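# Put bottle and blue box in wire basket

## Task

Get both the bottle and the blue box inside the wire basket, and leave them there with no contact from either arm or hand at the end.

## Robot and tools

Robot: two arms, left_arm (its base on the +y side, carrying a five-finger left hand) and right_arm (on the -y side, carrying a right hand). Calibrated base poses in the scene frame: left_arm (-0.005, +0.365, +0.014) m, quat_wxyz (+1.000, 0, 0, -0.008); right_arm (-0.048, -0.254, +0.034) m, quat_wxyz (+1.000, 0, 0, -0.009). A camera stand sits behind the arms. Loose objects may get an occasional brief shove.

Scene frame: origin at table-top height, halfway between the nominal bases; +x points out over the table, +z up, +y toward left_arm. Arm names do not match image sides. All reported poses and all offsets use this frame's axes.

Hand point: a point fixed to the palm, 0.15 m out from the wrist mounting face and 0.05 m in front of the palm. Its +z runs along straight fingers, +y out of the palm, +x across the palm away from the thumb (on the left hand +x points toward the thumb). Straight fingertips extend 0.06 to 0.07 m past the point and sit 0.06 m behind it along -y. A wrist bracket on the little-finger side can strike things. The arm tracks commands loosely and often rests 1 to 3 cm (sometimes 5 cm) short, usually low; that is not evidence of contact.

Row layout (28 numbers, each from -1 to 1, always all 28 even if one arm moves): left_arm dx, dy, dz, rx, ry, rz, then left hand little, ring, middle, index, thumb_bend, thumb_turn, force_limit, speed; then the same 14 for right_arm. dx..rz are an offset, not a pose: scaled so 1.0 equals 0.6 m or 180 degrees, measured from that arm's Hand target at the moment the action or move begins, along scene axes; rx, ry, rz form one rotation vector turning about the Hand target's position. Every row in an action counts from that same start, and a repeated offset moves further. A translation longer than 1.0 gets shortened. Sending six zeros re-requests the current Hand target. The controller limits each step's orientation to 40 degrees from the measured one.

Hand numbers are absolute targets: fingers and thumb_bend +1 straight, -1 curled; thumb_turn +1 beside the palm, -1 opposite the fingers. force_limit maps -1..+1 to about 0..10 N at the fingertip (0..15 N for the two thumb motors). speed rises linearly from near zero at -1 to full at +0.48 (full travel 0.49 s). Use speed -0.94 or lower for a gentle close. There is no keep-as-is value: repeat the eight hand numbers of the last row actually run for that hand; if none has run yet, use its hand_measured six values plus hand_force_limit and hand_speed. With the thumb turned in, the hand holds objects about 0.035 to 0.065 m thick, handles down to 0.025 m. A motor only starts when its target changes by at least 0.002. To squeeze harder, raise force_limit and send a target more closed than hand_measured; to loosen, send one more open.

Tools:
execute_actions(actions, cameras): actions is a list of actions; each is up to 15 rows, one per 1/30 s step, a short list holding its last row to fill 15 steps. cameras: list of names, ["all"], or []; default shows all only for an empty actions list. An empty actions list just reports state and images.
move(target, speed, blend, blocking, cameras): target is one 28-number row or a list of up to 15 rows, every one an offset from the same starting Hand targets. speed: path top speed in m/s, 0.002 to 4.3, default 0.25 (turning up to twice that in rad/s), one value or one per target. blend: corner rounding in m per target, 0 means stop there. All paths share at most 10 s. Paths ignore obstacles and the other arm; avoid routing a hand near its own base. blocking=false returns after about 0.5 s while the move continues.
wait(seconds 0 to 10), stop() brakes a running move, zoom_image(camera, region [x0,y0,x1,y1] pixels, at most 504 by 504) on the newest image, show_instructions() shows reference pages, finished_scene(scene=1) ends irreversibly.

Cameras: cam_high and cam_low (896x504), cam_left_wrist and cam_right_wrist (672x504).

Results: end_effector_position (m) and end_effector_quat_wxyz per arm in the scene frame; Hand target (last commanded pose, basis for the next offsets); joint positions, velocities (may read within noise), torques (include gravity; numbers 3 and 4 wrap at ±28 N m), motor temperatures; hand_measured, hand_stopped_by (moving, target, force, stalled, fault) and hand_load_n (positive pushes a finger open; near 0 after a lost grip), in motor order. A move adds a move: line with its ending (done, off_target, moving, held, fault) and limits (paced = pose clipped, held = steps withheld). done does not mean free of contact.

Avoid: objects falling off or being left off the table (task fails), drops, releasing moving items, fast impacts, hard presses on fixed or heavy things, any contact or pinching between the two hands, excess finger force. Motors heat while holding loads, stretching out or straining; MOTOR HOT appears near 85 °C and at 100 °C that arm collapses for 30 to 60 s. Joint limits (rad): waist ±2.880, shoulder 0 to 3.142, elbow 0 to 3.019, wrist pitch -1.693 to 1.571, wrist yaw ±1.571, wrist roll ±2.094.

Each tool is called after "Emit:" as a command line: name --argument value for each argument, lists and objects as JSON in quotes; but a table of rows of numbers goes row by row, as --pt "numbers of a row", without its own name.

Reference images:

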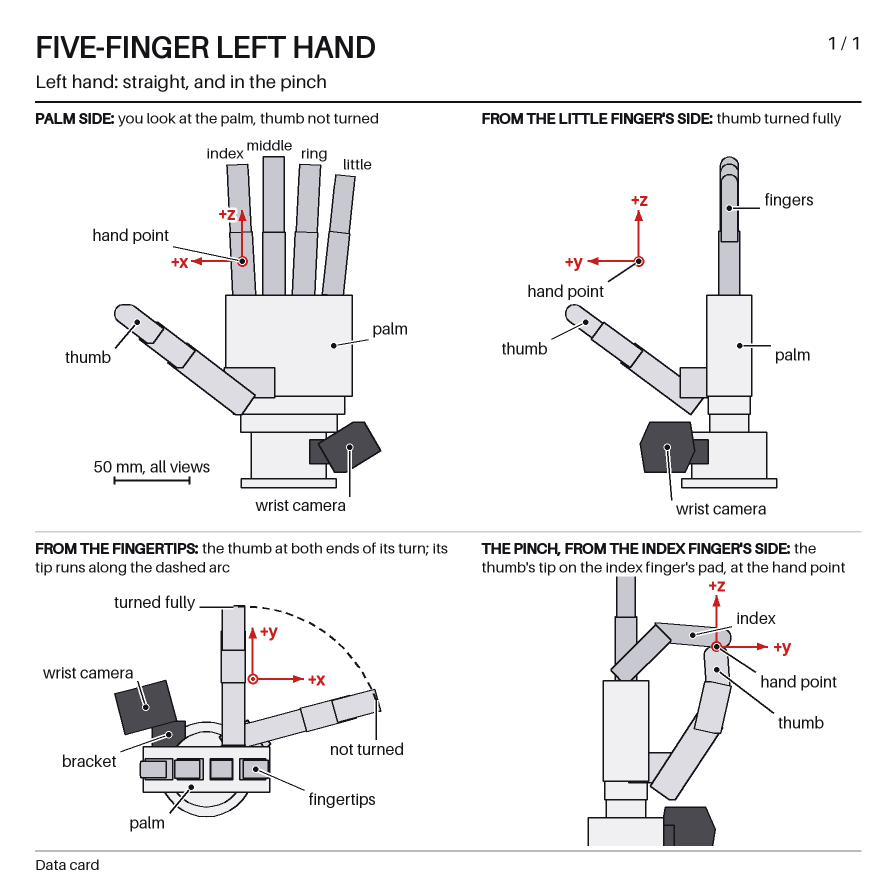

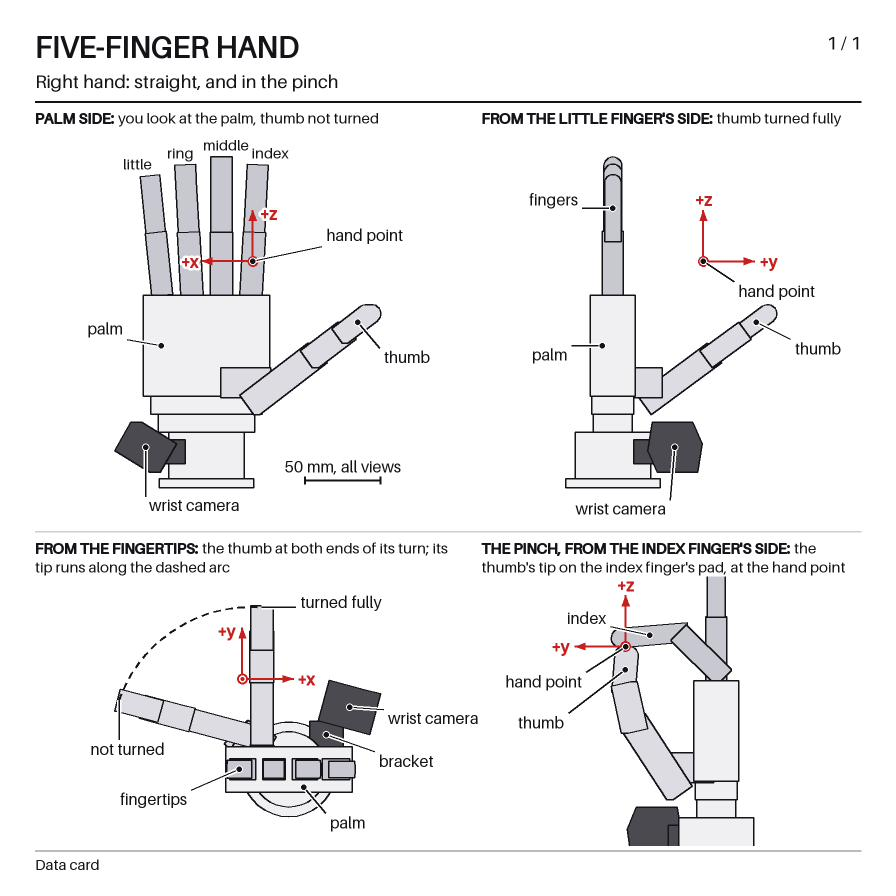

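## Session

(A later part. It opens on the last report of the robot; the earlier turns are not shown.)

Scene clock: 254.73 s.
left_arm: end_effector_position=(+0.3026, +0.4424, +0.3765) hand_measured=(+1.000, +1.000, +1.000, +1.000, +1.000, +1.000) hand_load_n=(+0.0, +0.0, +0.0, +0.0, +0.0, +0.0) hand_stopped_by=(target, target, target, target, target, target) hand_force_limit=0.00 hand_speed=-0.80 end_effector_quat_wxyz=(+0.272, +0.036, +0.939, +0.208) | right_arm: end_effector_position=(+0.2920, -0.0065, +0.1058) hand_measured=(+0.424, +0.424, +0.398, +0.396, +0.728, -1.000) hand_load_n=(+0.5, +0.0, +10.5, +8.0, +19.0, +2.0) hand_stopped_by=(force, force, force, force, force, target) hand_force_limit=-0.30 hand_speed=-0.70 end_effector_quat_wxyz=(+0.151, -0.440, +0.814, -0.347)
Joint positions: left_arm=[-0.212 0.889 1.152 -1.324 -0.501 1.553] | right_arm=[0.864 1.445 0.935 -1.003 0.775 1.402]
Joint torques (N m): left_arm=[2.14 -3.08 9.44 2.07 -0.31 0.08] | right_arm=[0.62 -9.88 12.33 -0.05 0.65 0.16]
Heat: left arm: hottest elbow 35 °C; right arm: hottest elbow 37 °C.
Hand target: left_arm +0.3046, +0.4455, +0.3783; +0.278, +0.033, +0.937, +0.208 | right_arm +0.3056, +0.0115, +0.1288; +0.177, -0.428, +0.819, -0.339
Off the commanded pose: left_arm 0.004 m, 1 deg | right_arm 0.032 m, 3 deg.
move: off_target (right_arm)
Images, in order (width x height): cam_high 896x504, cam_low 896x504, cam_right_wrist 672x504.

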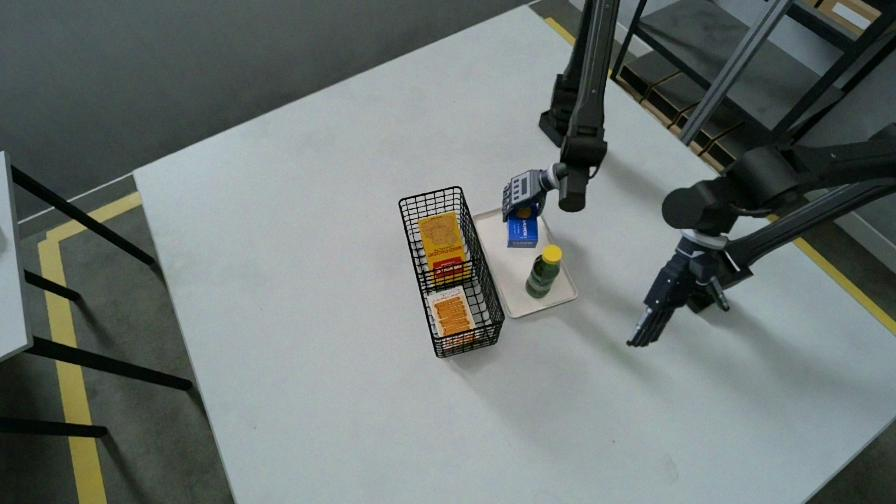

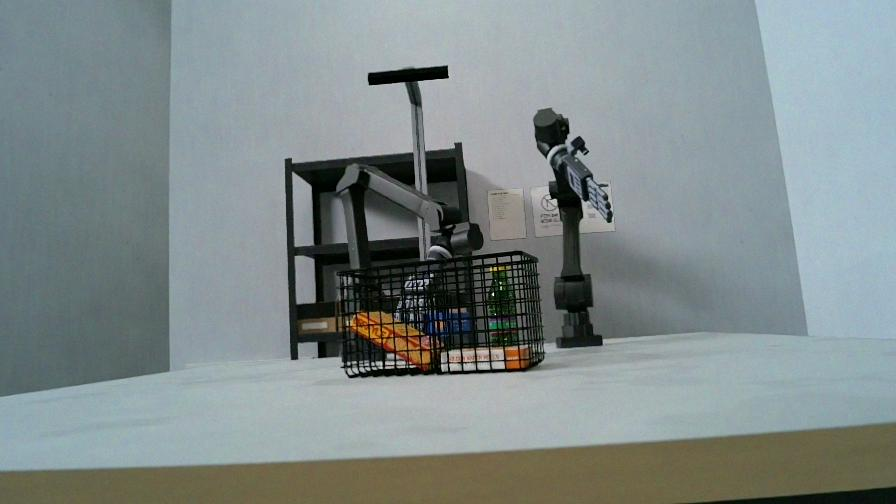

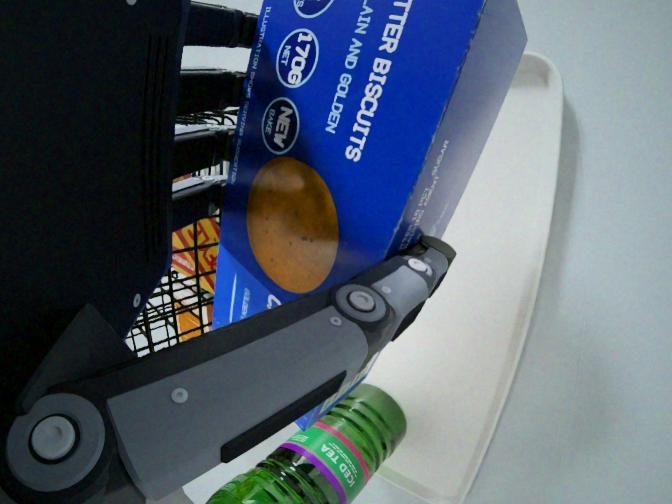

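Emit:
move --pt "0 0 0 0 0 0 1 1 1 1 1 1 0 -0.8 -0.009 -0.019 0.335 0 0 0 0 0 0 0 0 -1 -0.3 -0.7" --pt "0 0 0 0 0 0 1 1 1 1 1 1 0 -0.8 0.307 -0.161 0.335 0 0 0.055 0 0 0 0 0 -1 -0.3 -0.7" --cameras '["cam_high","cam_low","cam_right_wrist"]' --speed 0.2 --blend 0.03

Scene clock: 275.27 s.
left_arm: end_effector_position=(+0.3026, +0.4424, +0.3765) hand_measured=(+1.000, +1.000, +1.000, +1.000, +1.000, +1.000) hand_load_n=(+0.0, +0.0, +0.0, +0.0, +0.0, +0.0) hand_stopped_by=(target, target, target, target, target, target) hand_force_limit=0.00 hand_speed=-0.80 end_effector_quat_wxyz=(+0.272, +0.036, +0.939, +0.208) | right_arm: end_effector_position=(+0.4690, -0.0924, +0.2960) hand_measured=(+0.424, +0.424, +0.398, +0.396, +0.728, -1.000) hand_load_n=(+0.5, +0.0, +10.5, +8.5, +19.0, +2.0) hand_stopped_by=(force, force, force, force, force, target) hand_force_limit=-0.30 hand_speed=-0.70 end_effector_quat_wxyz=(+0.170, -0.507, +0.784, -0.315)
Joint positions: left_arm=[-0.212 0.889 1.152 -1.324 -0.501 1.553] | right_arm=[0.411 1.462 1.459 -1.056 0.549 0.67]
Joint torques (N m): left_arm=[2.08 -3.02 9.44 2.06 -0.32 0.09] | right_arm=[0.09 -11.16 15.51 1.89 0.32 -0.14]
Heat: left arm: hottest elbow 35 °C; right arm: hottest elbow 39 °C.
Hand target: left_arm +0.3046, +0.4455, +0.3783; +0.278, +0.033, +0.937, +0.208 | right_arm +0.4897, -0.0851, +0.3296; +0.205, -0.497, +0.779, -0.323
Off the commanded pose: left_arm 0.004 m, 1 deg | right_arm 0.040 m, 4 deg.
move: off_target (right_arm)
Images, in order (width x height): cam_high 896x504, cam_low 896x504, cam_right_wrist 672x504.

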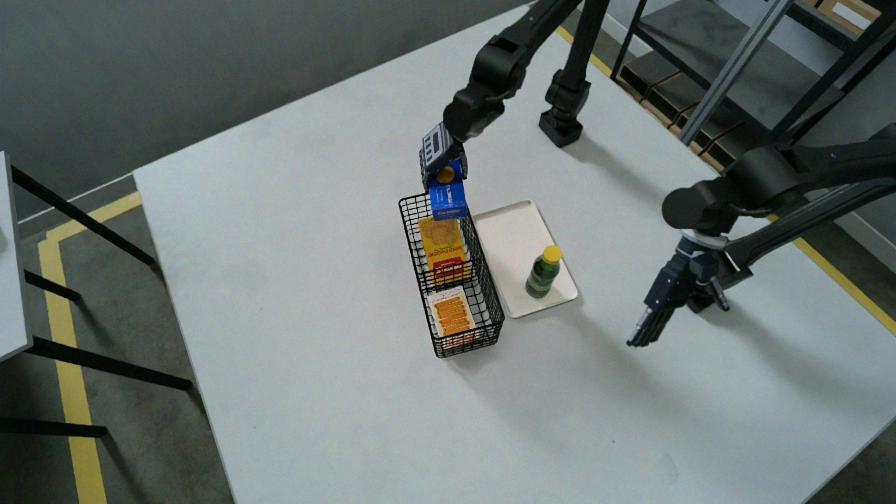

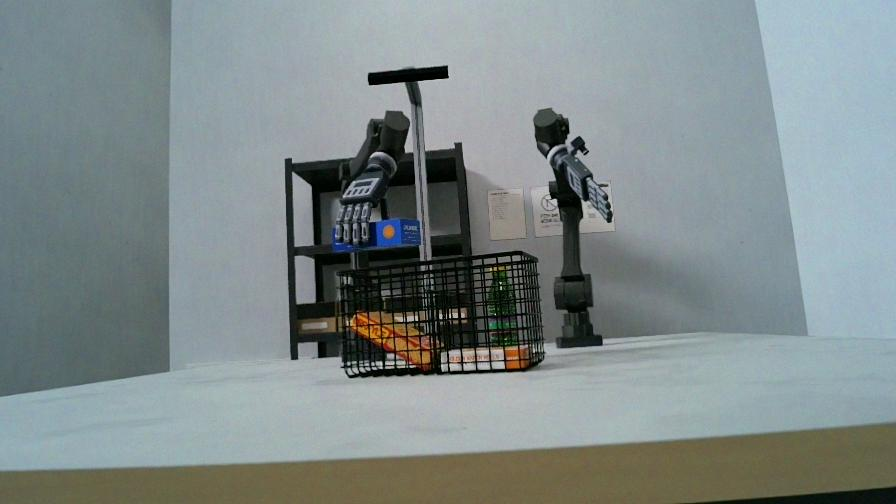

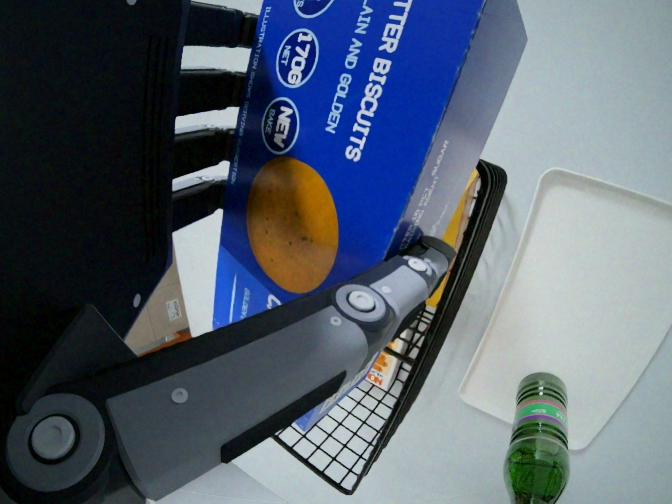

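Emit:
zoom_image --camera "cam_high" --region '[380, 110, 580, 370]'

Emit:
zoom_image --camera "cam_low" --region '[320, 200, 560, 390]'

Scaled by 1.938.

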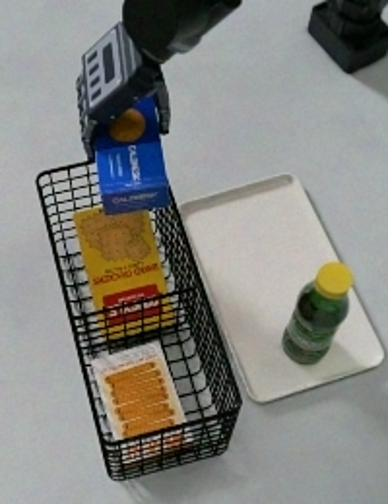

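Scaled by 2.100.

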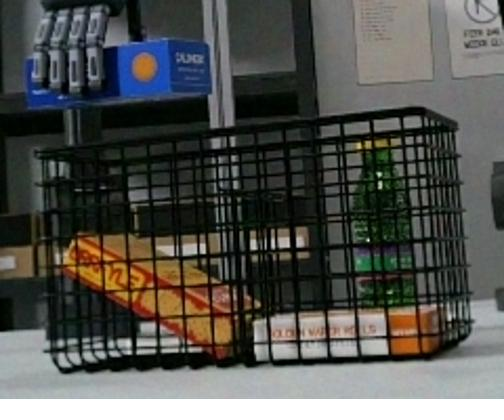

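Emit:
move --target '[0,0,0,0,0,0,1,1,1,1,1,1,0,-0.8,0.06,0.02,-0.02,0,0,0.045,0,0,0,0,0,-1,-0.3,-0.7]' --cameras '["cam_high","cam_low","cam_right_wrist"]' --speed 0.12

Scene clock: 290.87 s.
left_arm: end_effector_position=(+0.3026, +0.4424, +0.3765) hand_measured=(+1.000, +1.000, +1.000, +1.000, +1.000, +1.000) hand_load_n=(+0.0, +0.0, +0.0, +0.0, +0.0, +0.0) hand_stopped_by=(target, target, target, target, target, target) hand_force_limit=0.00 hand_speed=-0.80 end_effector_quat_wxyz=(+0.272, +0.036, +0.939, +0.208) | right_arm: end_effector_position=(+0.5024, -0.0769, +0.2824) hand_measured=(+0.424, +0.424, +0.398, +0.396, +0.728, -1.000) hand_load_n=(+0.5, +0.0, +10.5, +8.0, +19.0, +2.0) hand_stopped_by=(force, force, force, force, force, target) hand_force_limit=-0.30 hand_speed=-0.70 end_effector_quat_wxyz=(+0.193, -0.563, +0.747, -0.295)
Joint positions: left_arm=[-0.212 0.889 1.152 -1.324 -0.501 1.553] | right_arm=[0.387 1.533 1.496 -0.95 0.448 0.512]
Joint torques (N m): left_arm=[2.14 -3.08 9.44 2.07 -0.31 0.08] | right_arm=[-0.44 -12.34 15.69 2.1 0.21 -0.15]
Heat: left arm: hottest elbow 35 °C; right arm: hottest elbow 41 °C.
Hand target: left_arm +0.3046, +0.4455, +0.3783; +0.278, +0.033, +0.937, +0.208 | right_arm +0.5258, -0.0731, +0.3178; +0.228, -0.551, +0.742, -0.307
Off the commanded pose: left_arm 0.004 m, 1 deg | right_arm 0.042 m, 5 deg.
move: off_target (right_arm)
Images, in order (width x height): cam_high 896x504, cam_low 896x504, cam_right_wrist 672x504.

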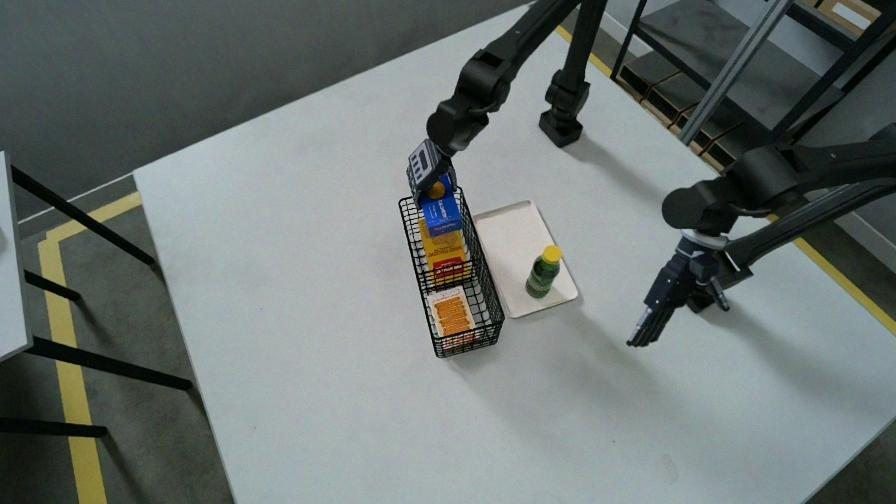

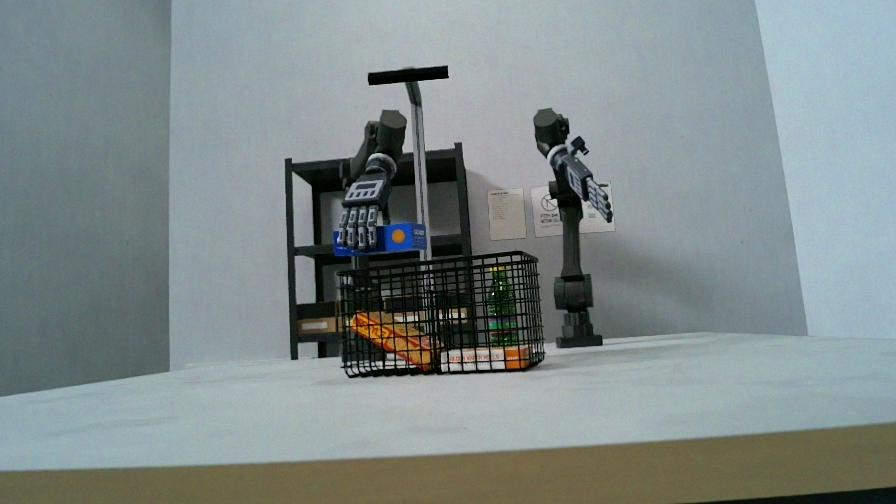

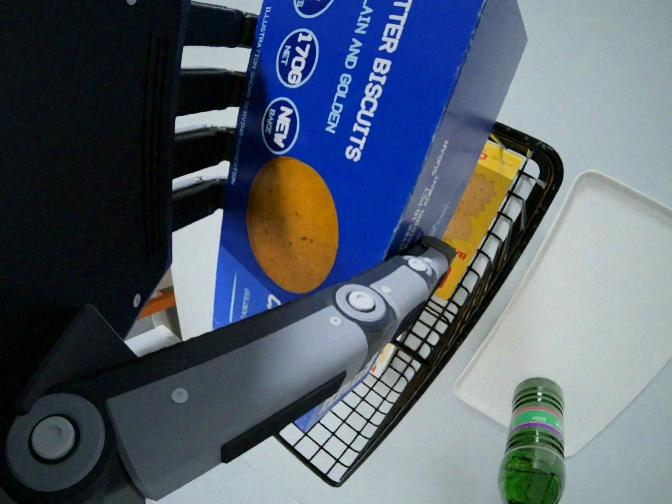

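Emit:
zoom_image --camera "cam_high" --region '[380, 130, 530, 370]'

Scaled by 2.100.

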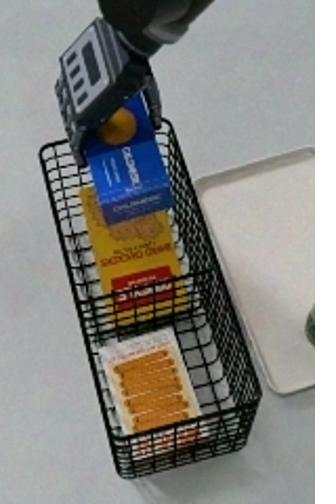

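Emit:
move --target '[0,0,0,0,0,0,1,1,1,1,1,1,0,-0.8,0.025,0.013,-0.075,0,0,0.01,0,0,0,0,0,-1,-0.3,-0.7]' --cameras '["cam_high","cam_low","cam_right_wrist"]' --speed 0.1

Emit:
zoom_image --camera "cam_high" --region '[380, 130, 530, 370]'

Emit:
zoom_image --camera "cam_low" --region '[320, 200, 560, 390]'

Scene clock: 305.93 s.
left_arm: end_effector_position=(+0.3026, +0.4424, +0.3765) hand_measured=(+1.000, +1.000, +1.000, +1.000, +1.000, +1.000) hand_load_n=(+0.0, +0.0, +0.0, +0.0, +0.0, +0.0) hand_stopped_by=(target, target, target, target, target, target) hand_force_limit=0.00 hand_speed=-0.80 end_effector_quat_wxyz=(+0.272, +0.036, +0.939, +0.208) | right_arm: end_effector_position=(+0.5335, -0.0619, +0.2662) hand_measured=(+0.424, +0.424, +0.398, +0.396, +0.728, -1.000) hand_load_n=(+0.5, +0.0, +10.5, +8.0, +19.0, +2.0) hand_stopped_by=(force, force, force, force, force, target) hand_force_limit=-0.30 hand_speed=-0.70 end_effector_quat_wxyz=(+0.223, -0.566, +0.736, -0.298)
Joint positions: left_arm=[-0.212 0.889 1.152 -1.324 -0.501 1.553] | right_arm=[0.386 1.586 1.496 -0.828 0.427 0.483]
Joint torques (N m): left_arm=[2.14 -3.08 9.44 2.09 -0.31 0.08] | right_arm=[-0.44 -13.51 10.54 2.24 0.18 -0.12]
Heat: left arm: hottest elbow 36 °C; right arm: hottest elbow 43 °C.
Hand target: left_arm +0.3046, +0.4455, +0.3783; +0.278, +0.033, +0.937, +0.208 | right_arm +0.5408, -0.0653, +0.2728; +0.232, -0.563, +0.733, -0.304
Off the commanded pose: left_arm 0.004 m, 1 deg | right_arm 0.010 m, 1 deg.
move: done
Images, in order (width x height): cam_high 896x504, cam_low 896x504, cam_right_wrist 672x504.

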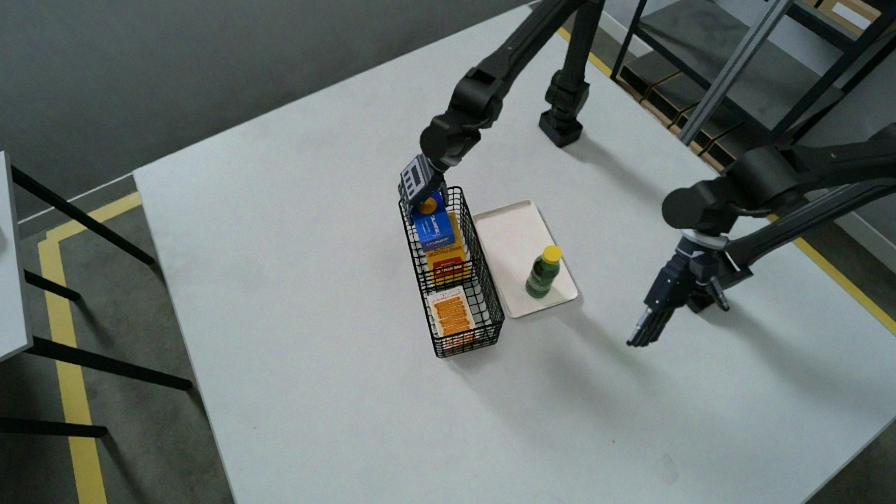

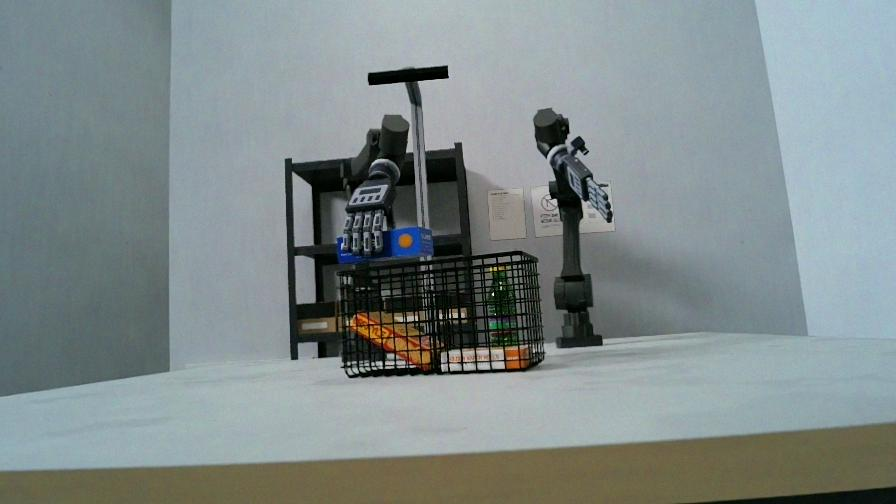

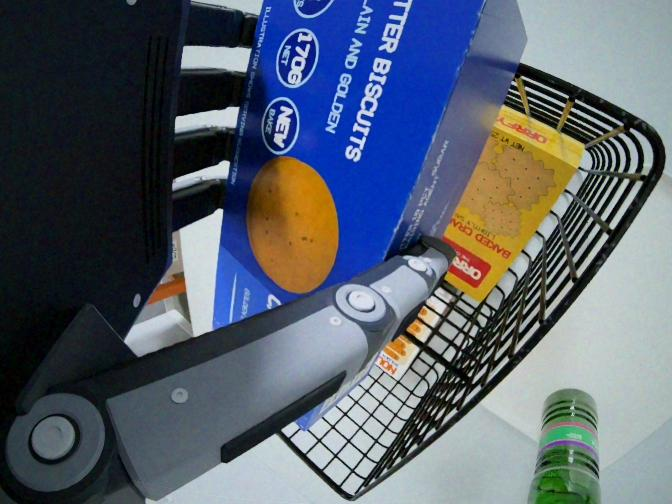

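Scaled by 2.100.

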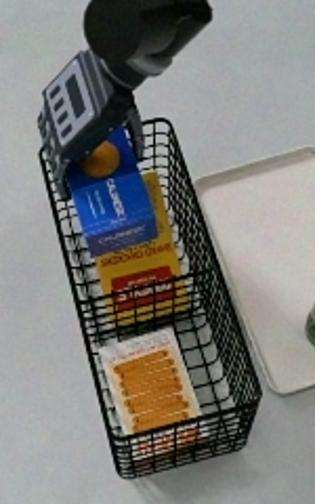

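Scaled by 2.100.

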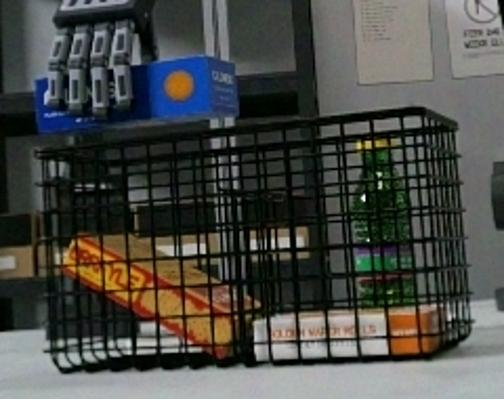

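Emit:
move --target '[0,0,0,0,0,0,1,1,1,1,1,1,0,-0.8,-0.026,0.023,-0.077,0,0,0,0,0,0,0,0,-1,-0.3,-0.7]' --cameras '["cam_high","cam_low","cam_right_wrist"]' --speed 0.1

Emit:
zoom_image --camera "cam_high" --region '[380, 130, 530, 370]'

Emit:
zoom_image --camera "cam_low" --region '[320, 200, 560, 390]'

Scene clock: 338.63 s.
left_arm: end_effector_position=(+0.3026, +0.4424, +0.3765) hand_measured=(+1.000, +1.000, +1.000, +1.000, +1.000, +1.000) hand_load_n=(+0.0, +0.0, +0.0, +0.0, +0.0, +0.0) hand_stopped_by=(target, target, target, target, target, target) hand_force_limit=0.00 hand_speed=-0.80 end_effector_quat_wxyz=(+0.272, +0.036, +0.939, +0.208) | right_arm: end_effector_position=(+0.5300, -0.0594, +0.2404) hand_measured=(+0.424, +0.424, +0.398, +0.396, +0.728, -1.000) hand_load_n=(+3.0, +0.0, +9.5, +6.5, +19.0, +5.0) hand_stopped_by=(force, force, force, force, force, target) hand_force_limit=-0.30 hand_speed=-0.70 end_effector_quat_wxyz=(+0.234, -0.560, +0.731, -0.313)
Joint positions: left_arm=[-0.212 0.889 1.152 -1.324 -0.501 1.553] | right_arm=[0.402 1.57 1.395 -0.709 0.457 0.482]
Joint torques (N m): left_arm=[2.08 -3.14 9.44 2.07 -0.32 0.08] | right_arm=[1.03 -12.28 8.2 1.83 -0.17 0.22]
Heat: left arm: hottest elbow 36 °C; right arm: hottest elbow 41 °C.
Hand target: left_arm +0.3046, +0.4455, +0.3783; +0.278, +0.033, +0.937, +0.208 | right_arm +0.5251, -0.0514, +0.2264; +0.232, -0.563, +0.733, -0.304
Off the commanded pose: left_arm 0.004 m, 1 deg | right_arm 0.017 m, 1 deg.
move: off_target (right_arm)
Images, in order (width x height): cam_high 896x504, cam_low 896x504, cam_right_wrist 672x504.

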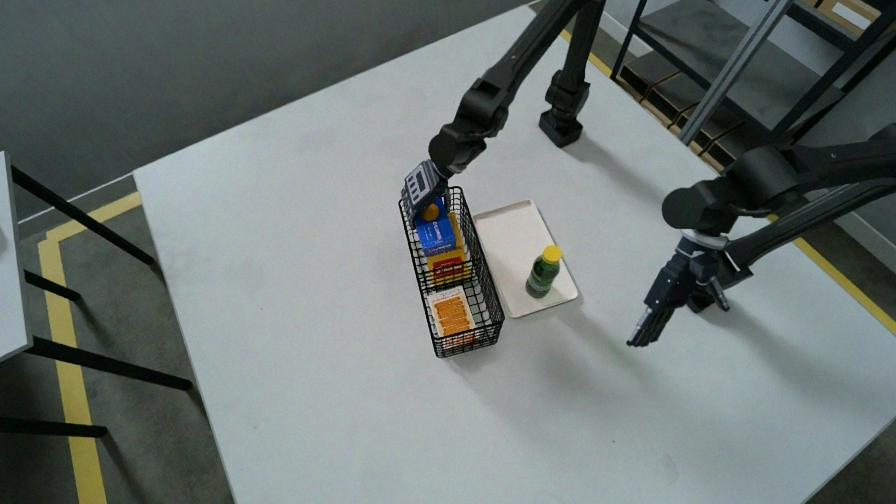

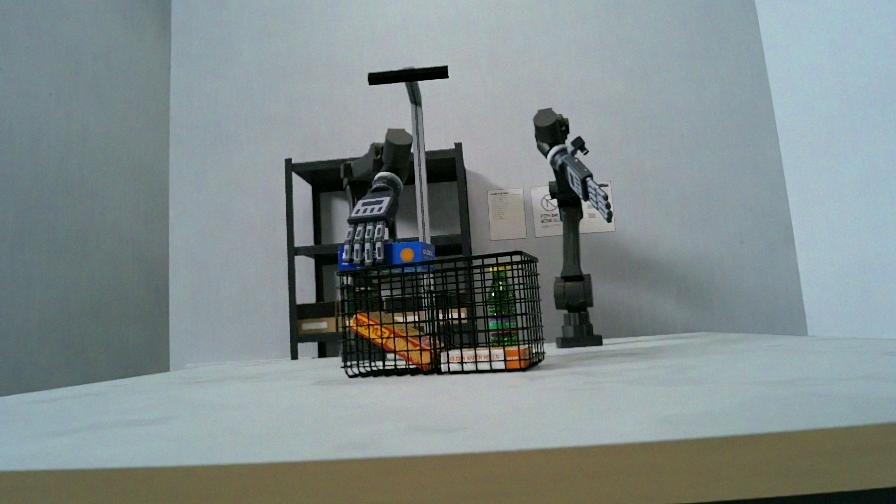

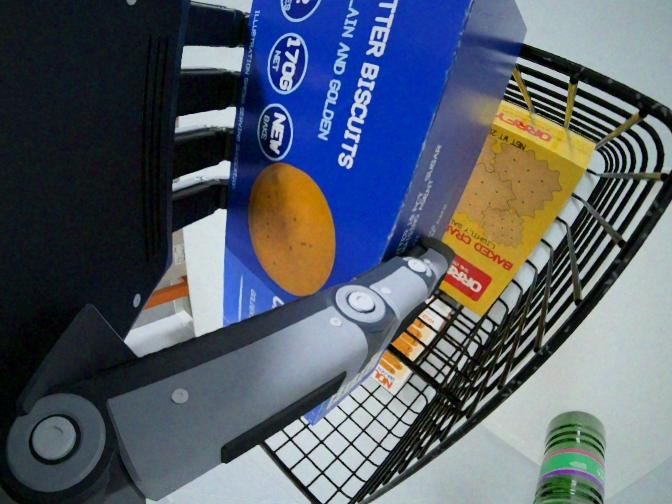

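Scaled by 2.100.

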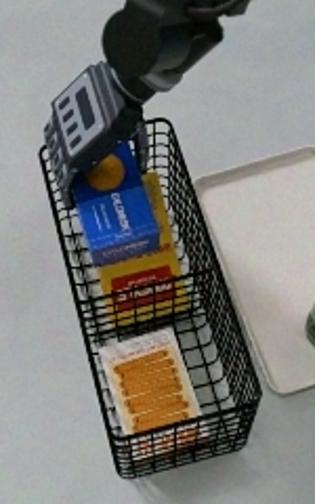

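Scaled by 2.100.

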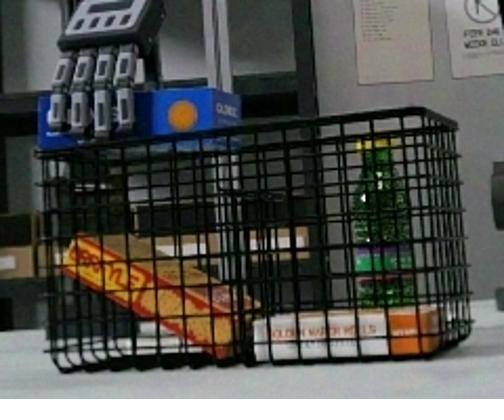

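Emit:
move --pt "0 0 0 0 0 0 1 1 1 1 1 1 0 -0.8 0 0 0.09 0 0 0 0 0 0 0 0 -1 -0.3 -0.7" --pt "0 0 0 0 0 0 1 1 1 1 1 1 0 -0.8 -0.005 0.012 0.07 0 0 0 0 0 0 0 0 -1 -0.3 -0.7" --cameras '["cam_high","cam_low","cam_right_wrist"]' --speed 0.1

Emit:
zoom_image --camera "cam_high" --region '[380, 130, 530, 370]'

Emit:
zoom_image --camera "cam_low" --region '[320, 200, 560, 390]'

Scene clock: 354.93 s.
left_arm: end_effector_position=(+0.3026, +0.4424, +0.3765) hand_measured=(+1.000, +1.000, +1.000, +1.000, +1.000, +1.000) hand_load_n=(+0.0, +0.0, +0.0, +0.0, +0.0, +0.0) hand_stopped_by=(target, target, target, target, target, target) hand_force_limit=0.00 hand_speed=-0.80 end_effector_quat_wxyz=(+0.272, +0.036, +0.939, +0.208) | right_arm: end_effector_position=(+0.5063, -0.0554, +0.2425) hand_measured=(+0.424, +0.424, +0.398, +0.396, +0.728, -1.000) hand_load_n=(+2.5, +0.0, +9.5, +6.5, +19.0, +5.0) hand_stopped_by=(force, force, force, force, force, target) hand_force_limit=-0.30 hand_speed=-0.70 end_effector_quat_wxyz=(+0.202, -0.579, +0.732, -0.297)
Joint positions: left_arm=[-0.212 0.889 1.152 -1.324 -0.501 1.553] | right_arm=[0.421 1.562 1.421 -0.829 0.453 0.494]
Joint torques (N m): left_arm=[2.08 -3.02 9.44 2.09 -0.32 0.08] | right_arm=[0.85 -12.92 13.63 1.92 0.38 0.25]
Heat: left arm: hottest elbow 36 °C; right arm: hottest elbow 40 °C.
Hand target: left_arm +0.3046, +0.4455, +0.3783; +0.278, +0.033, +0.937, +0.208 | right_arm +0.5222, -0.0444, +0.2684; +0.232, -0.563, +0.733, -0.304
Off the commanded pose: left_arm 0.004 m, 1 deg | right_arm 0.032 m, 4 deg.
move: off_target (right_arm)
Images, in order (width x height): cam_high 896x504, cam_low 896x504, cam_right_wrist 672x504.

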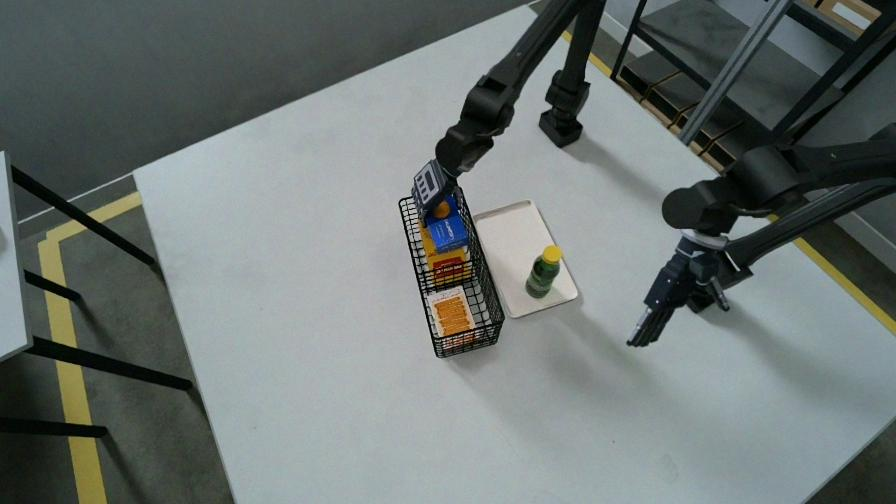

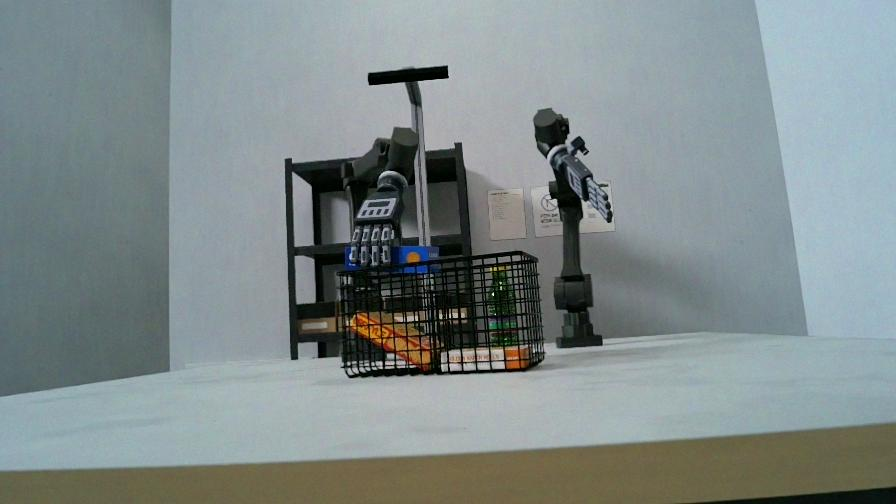

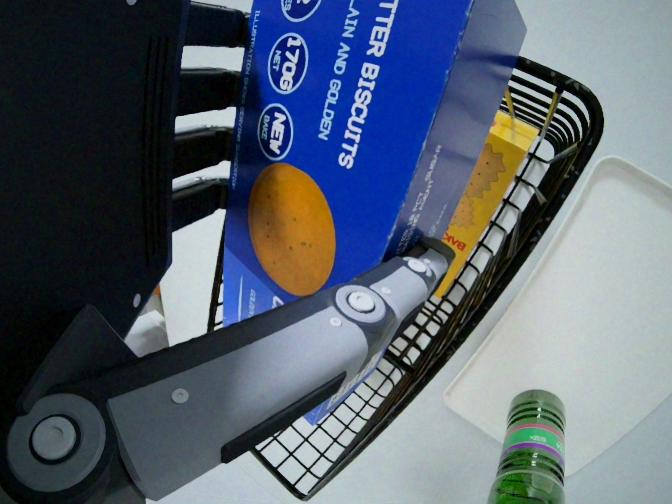

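Scaled by 2.100.

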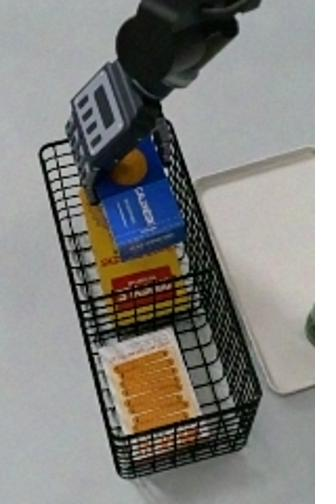

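Scaled by 2.100.

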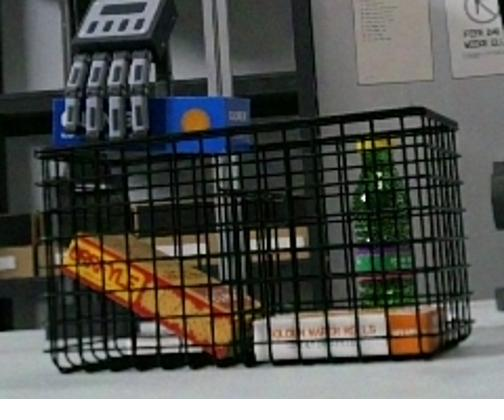

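Emit:
move --target '[0,0,0,0,0,0,1,1,1,1,1,1,0,-0.8,0.017,-0.008,0.0,0,0,0,0,0,0,0,0,-1,-0.3,-0.7]' --cameras '[]' --speed 0.1

Scene clock: 369.53 s.
left_arm: end_effector_position=(+0.3026, +0.4424, +0.3765) hand_measured=(+1.000, +1.000, +1.000, +1.000, +1.000, +1.000) hand_load_n=(+0.0, +0.0, +0.0, +0.0, +0.0, +0.0) hand_stopped_by=(target, target, target, target, target, target) hand_force_limit=0.00 hand_speed=-0.80 end_effector_quat_wxyz=(+0.272, +0.036, +0.939, +0.208) | right_arm: end_effector_position=(+0.5067, -0.0547, +0.2414) hand_measured=(+0.424, +0.424, +0.398, +0.396, +0.728, -1.000) hand_load_n=(+3.0, +0.0, +9.5, +6.0, +19.0, +5.0) hand_stopped_by=(force, force, force, force, force, target) hand_force_limit=-0.30 hand_speed=-0.70 end_effector_quat_wxyz=(+0.202, -0.579, +0.732, -0.296)
Joint positions: left_arm=[-0.212 0.889 1.152 -1.324 -0.501 1.553] | right_arm=[0.421 1.564 1.421 -0.827 0.45 0.495]
Joint torques (N m): left_arm=[2.08 -3.02 9.44 2.09 -0.32 0.08] | right_arm=[-0.56 -11.99 15.2 2.1 0.12 0.07]
Heat: left arm: hottest elbow 36 °C; right arm: hottest elbow 42 °C.
Hand target: left_arm +0.3046, +0.4455, +0.3783; +0.278, +0.033, +0.937, +0.208 | right_arm +0.5324, -0.0492, +0.2685; +0.232, -0.563, +0.733, -0.304
Off the commanded pose: left_arm 0.004 m, 1 deg | right_arm 0.038 m, 4 deg.
move: off_target (right_arm)
No camera images: "cameras" was empty.

Emit:
move --target '[0,0,0,0,0,0,1,1,1,1,1,1,0,-0.8,-0.017,-0.0147,-0.065,0,0,0,0,0,0,0,0,-1,-0.3,-0.7]' --cameras '["cam_high","cam_low","cam_right_wrist"]' --speed 0.06

Emit:
zoom_image --camera "cam_high" --region '[380, 130, 530, 370]'

Emit:
zoom_image --camera "cam_low" --region '[320, 200, 560, 390]'

Scene clock: 375.57 s.
left_arm: end_effector_position=(+0.3026, +0.4424, +0.3765) hand_measured=(+1.000, +1.000, +1.000, +1.000, +1.000, +1.000) hand_load_n=(+0.0, +0.5, +0.0, +0.0, +0.0, +0.0) hand_stopped_by=(target, target, target, target, target, target) hand_force_limit=0.00 hand_speed=-0.80 end_effector_quat_wxyz=(+0.272, +0.036, +0.939, +0.208) | right_arm: end_effector_position=(+0.5213, -0.0498, +0.2351) hand_measured=(+0.424, +0.424, +0.398, +0.396, +0.728, -1.000) hand_load_n=(+2.0, +0.0, +8.5, +7.0, +18.5, +6.5) hand_stopped_by=(force, force, force, force, force, target) hand_force_limit=-0.30 hand_speed=-0.70 end_effector_quat_wxyz=(+0.236, -0.566, +0.730, -0.301)
Joint positions: left_arm=[-0.212 0.889 1.152 -1.324 -0.501 1.553] | right_arm=[0.415 1.564 1.379 -0.712 0.438 0.495]
Joint torques (N m): left_arm=[2.14 -3.02 9.43 2.1 -0.31 0.08] | right_arm=[-0.5 -12.92 8.66 1.89 0.36 -0.02]
Heat: left arm: hottest elbow 36 °C; right arm: hottest elbow 42 °C.
Hand target: left_arm +0.3046, +0.4455, +0.3783; +0.278, +0.033, +0.937, +0.208 | right_arm +0.5221, -0.0578, +0.2296; +0.232, -0.563, +0.733, -0.304
Off the commanded pose: left_arm 0.004 m, 1 deg | right_arm 0.010 m, 1 deg.
move: done
Images, in order (width x height): cam_high 896x504, cam_low 896x504, cam_right_wrist 672x504.

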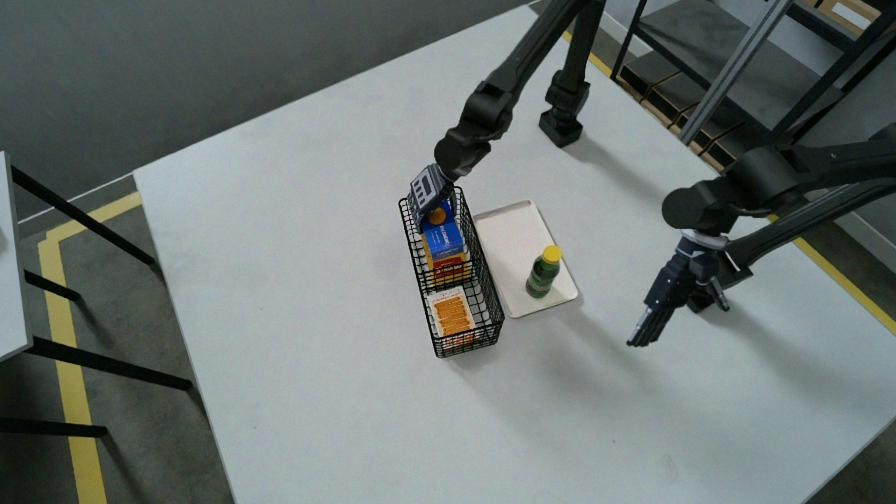

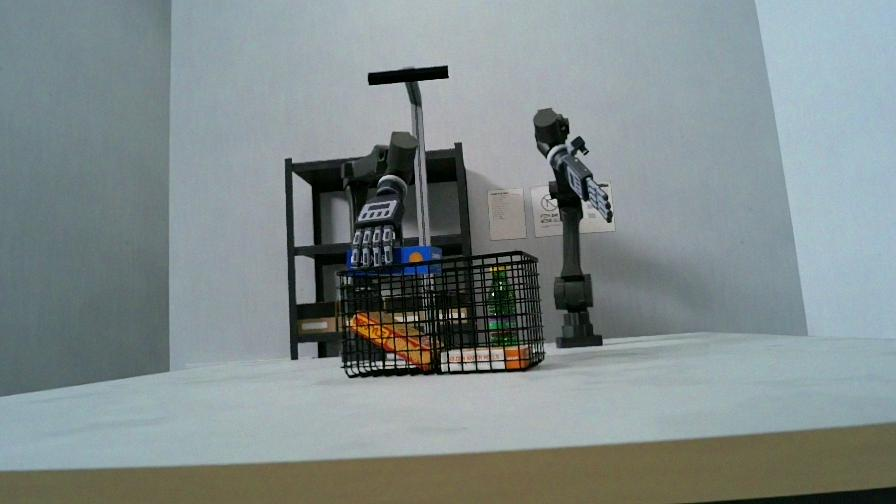

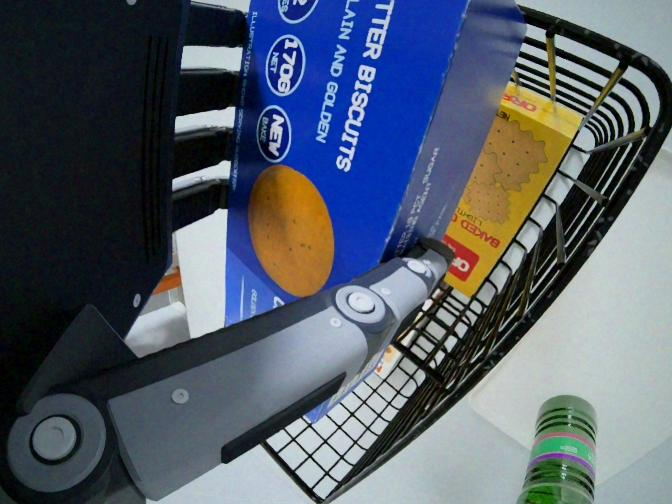

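Scaled by 2.100.

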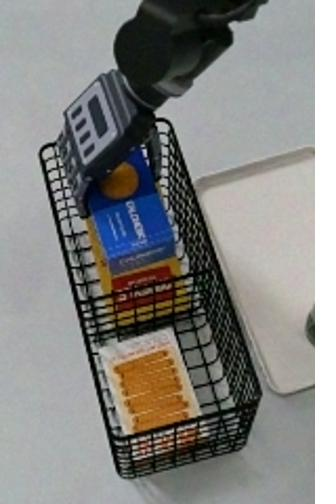

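Scaled by 2.100.

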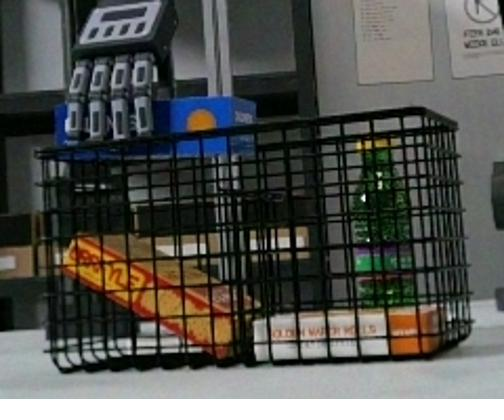

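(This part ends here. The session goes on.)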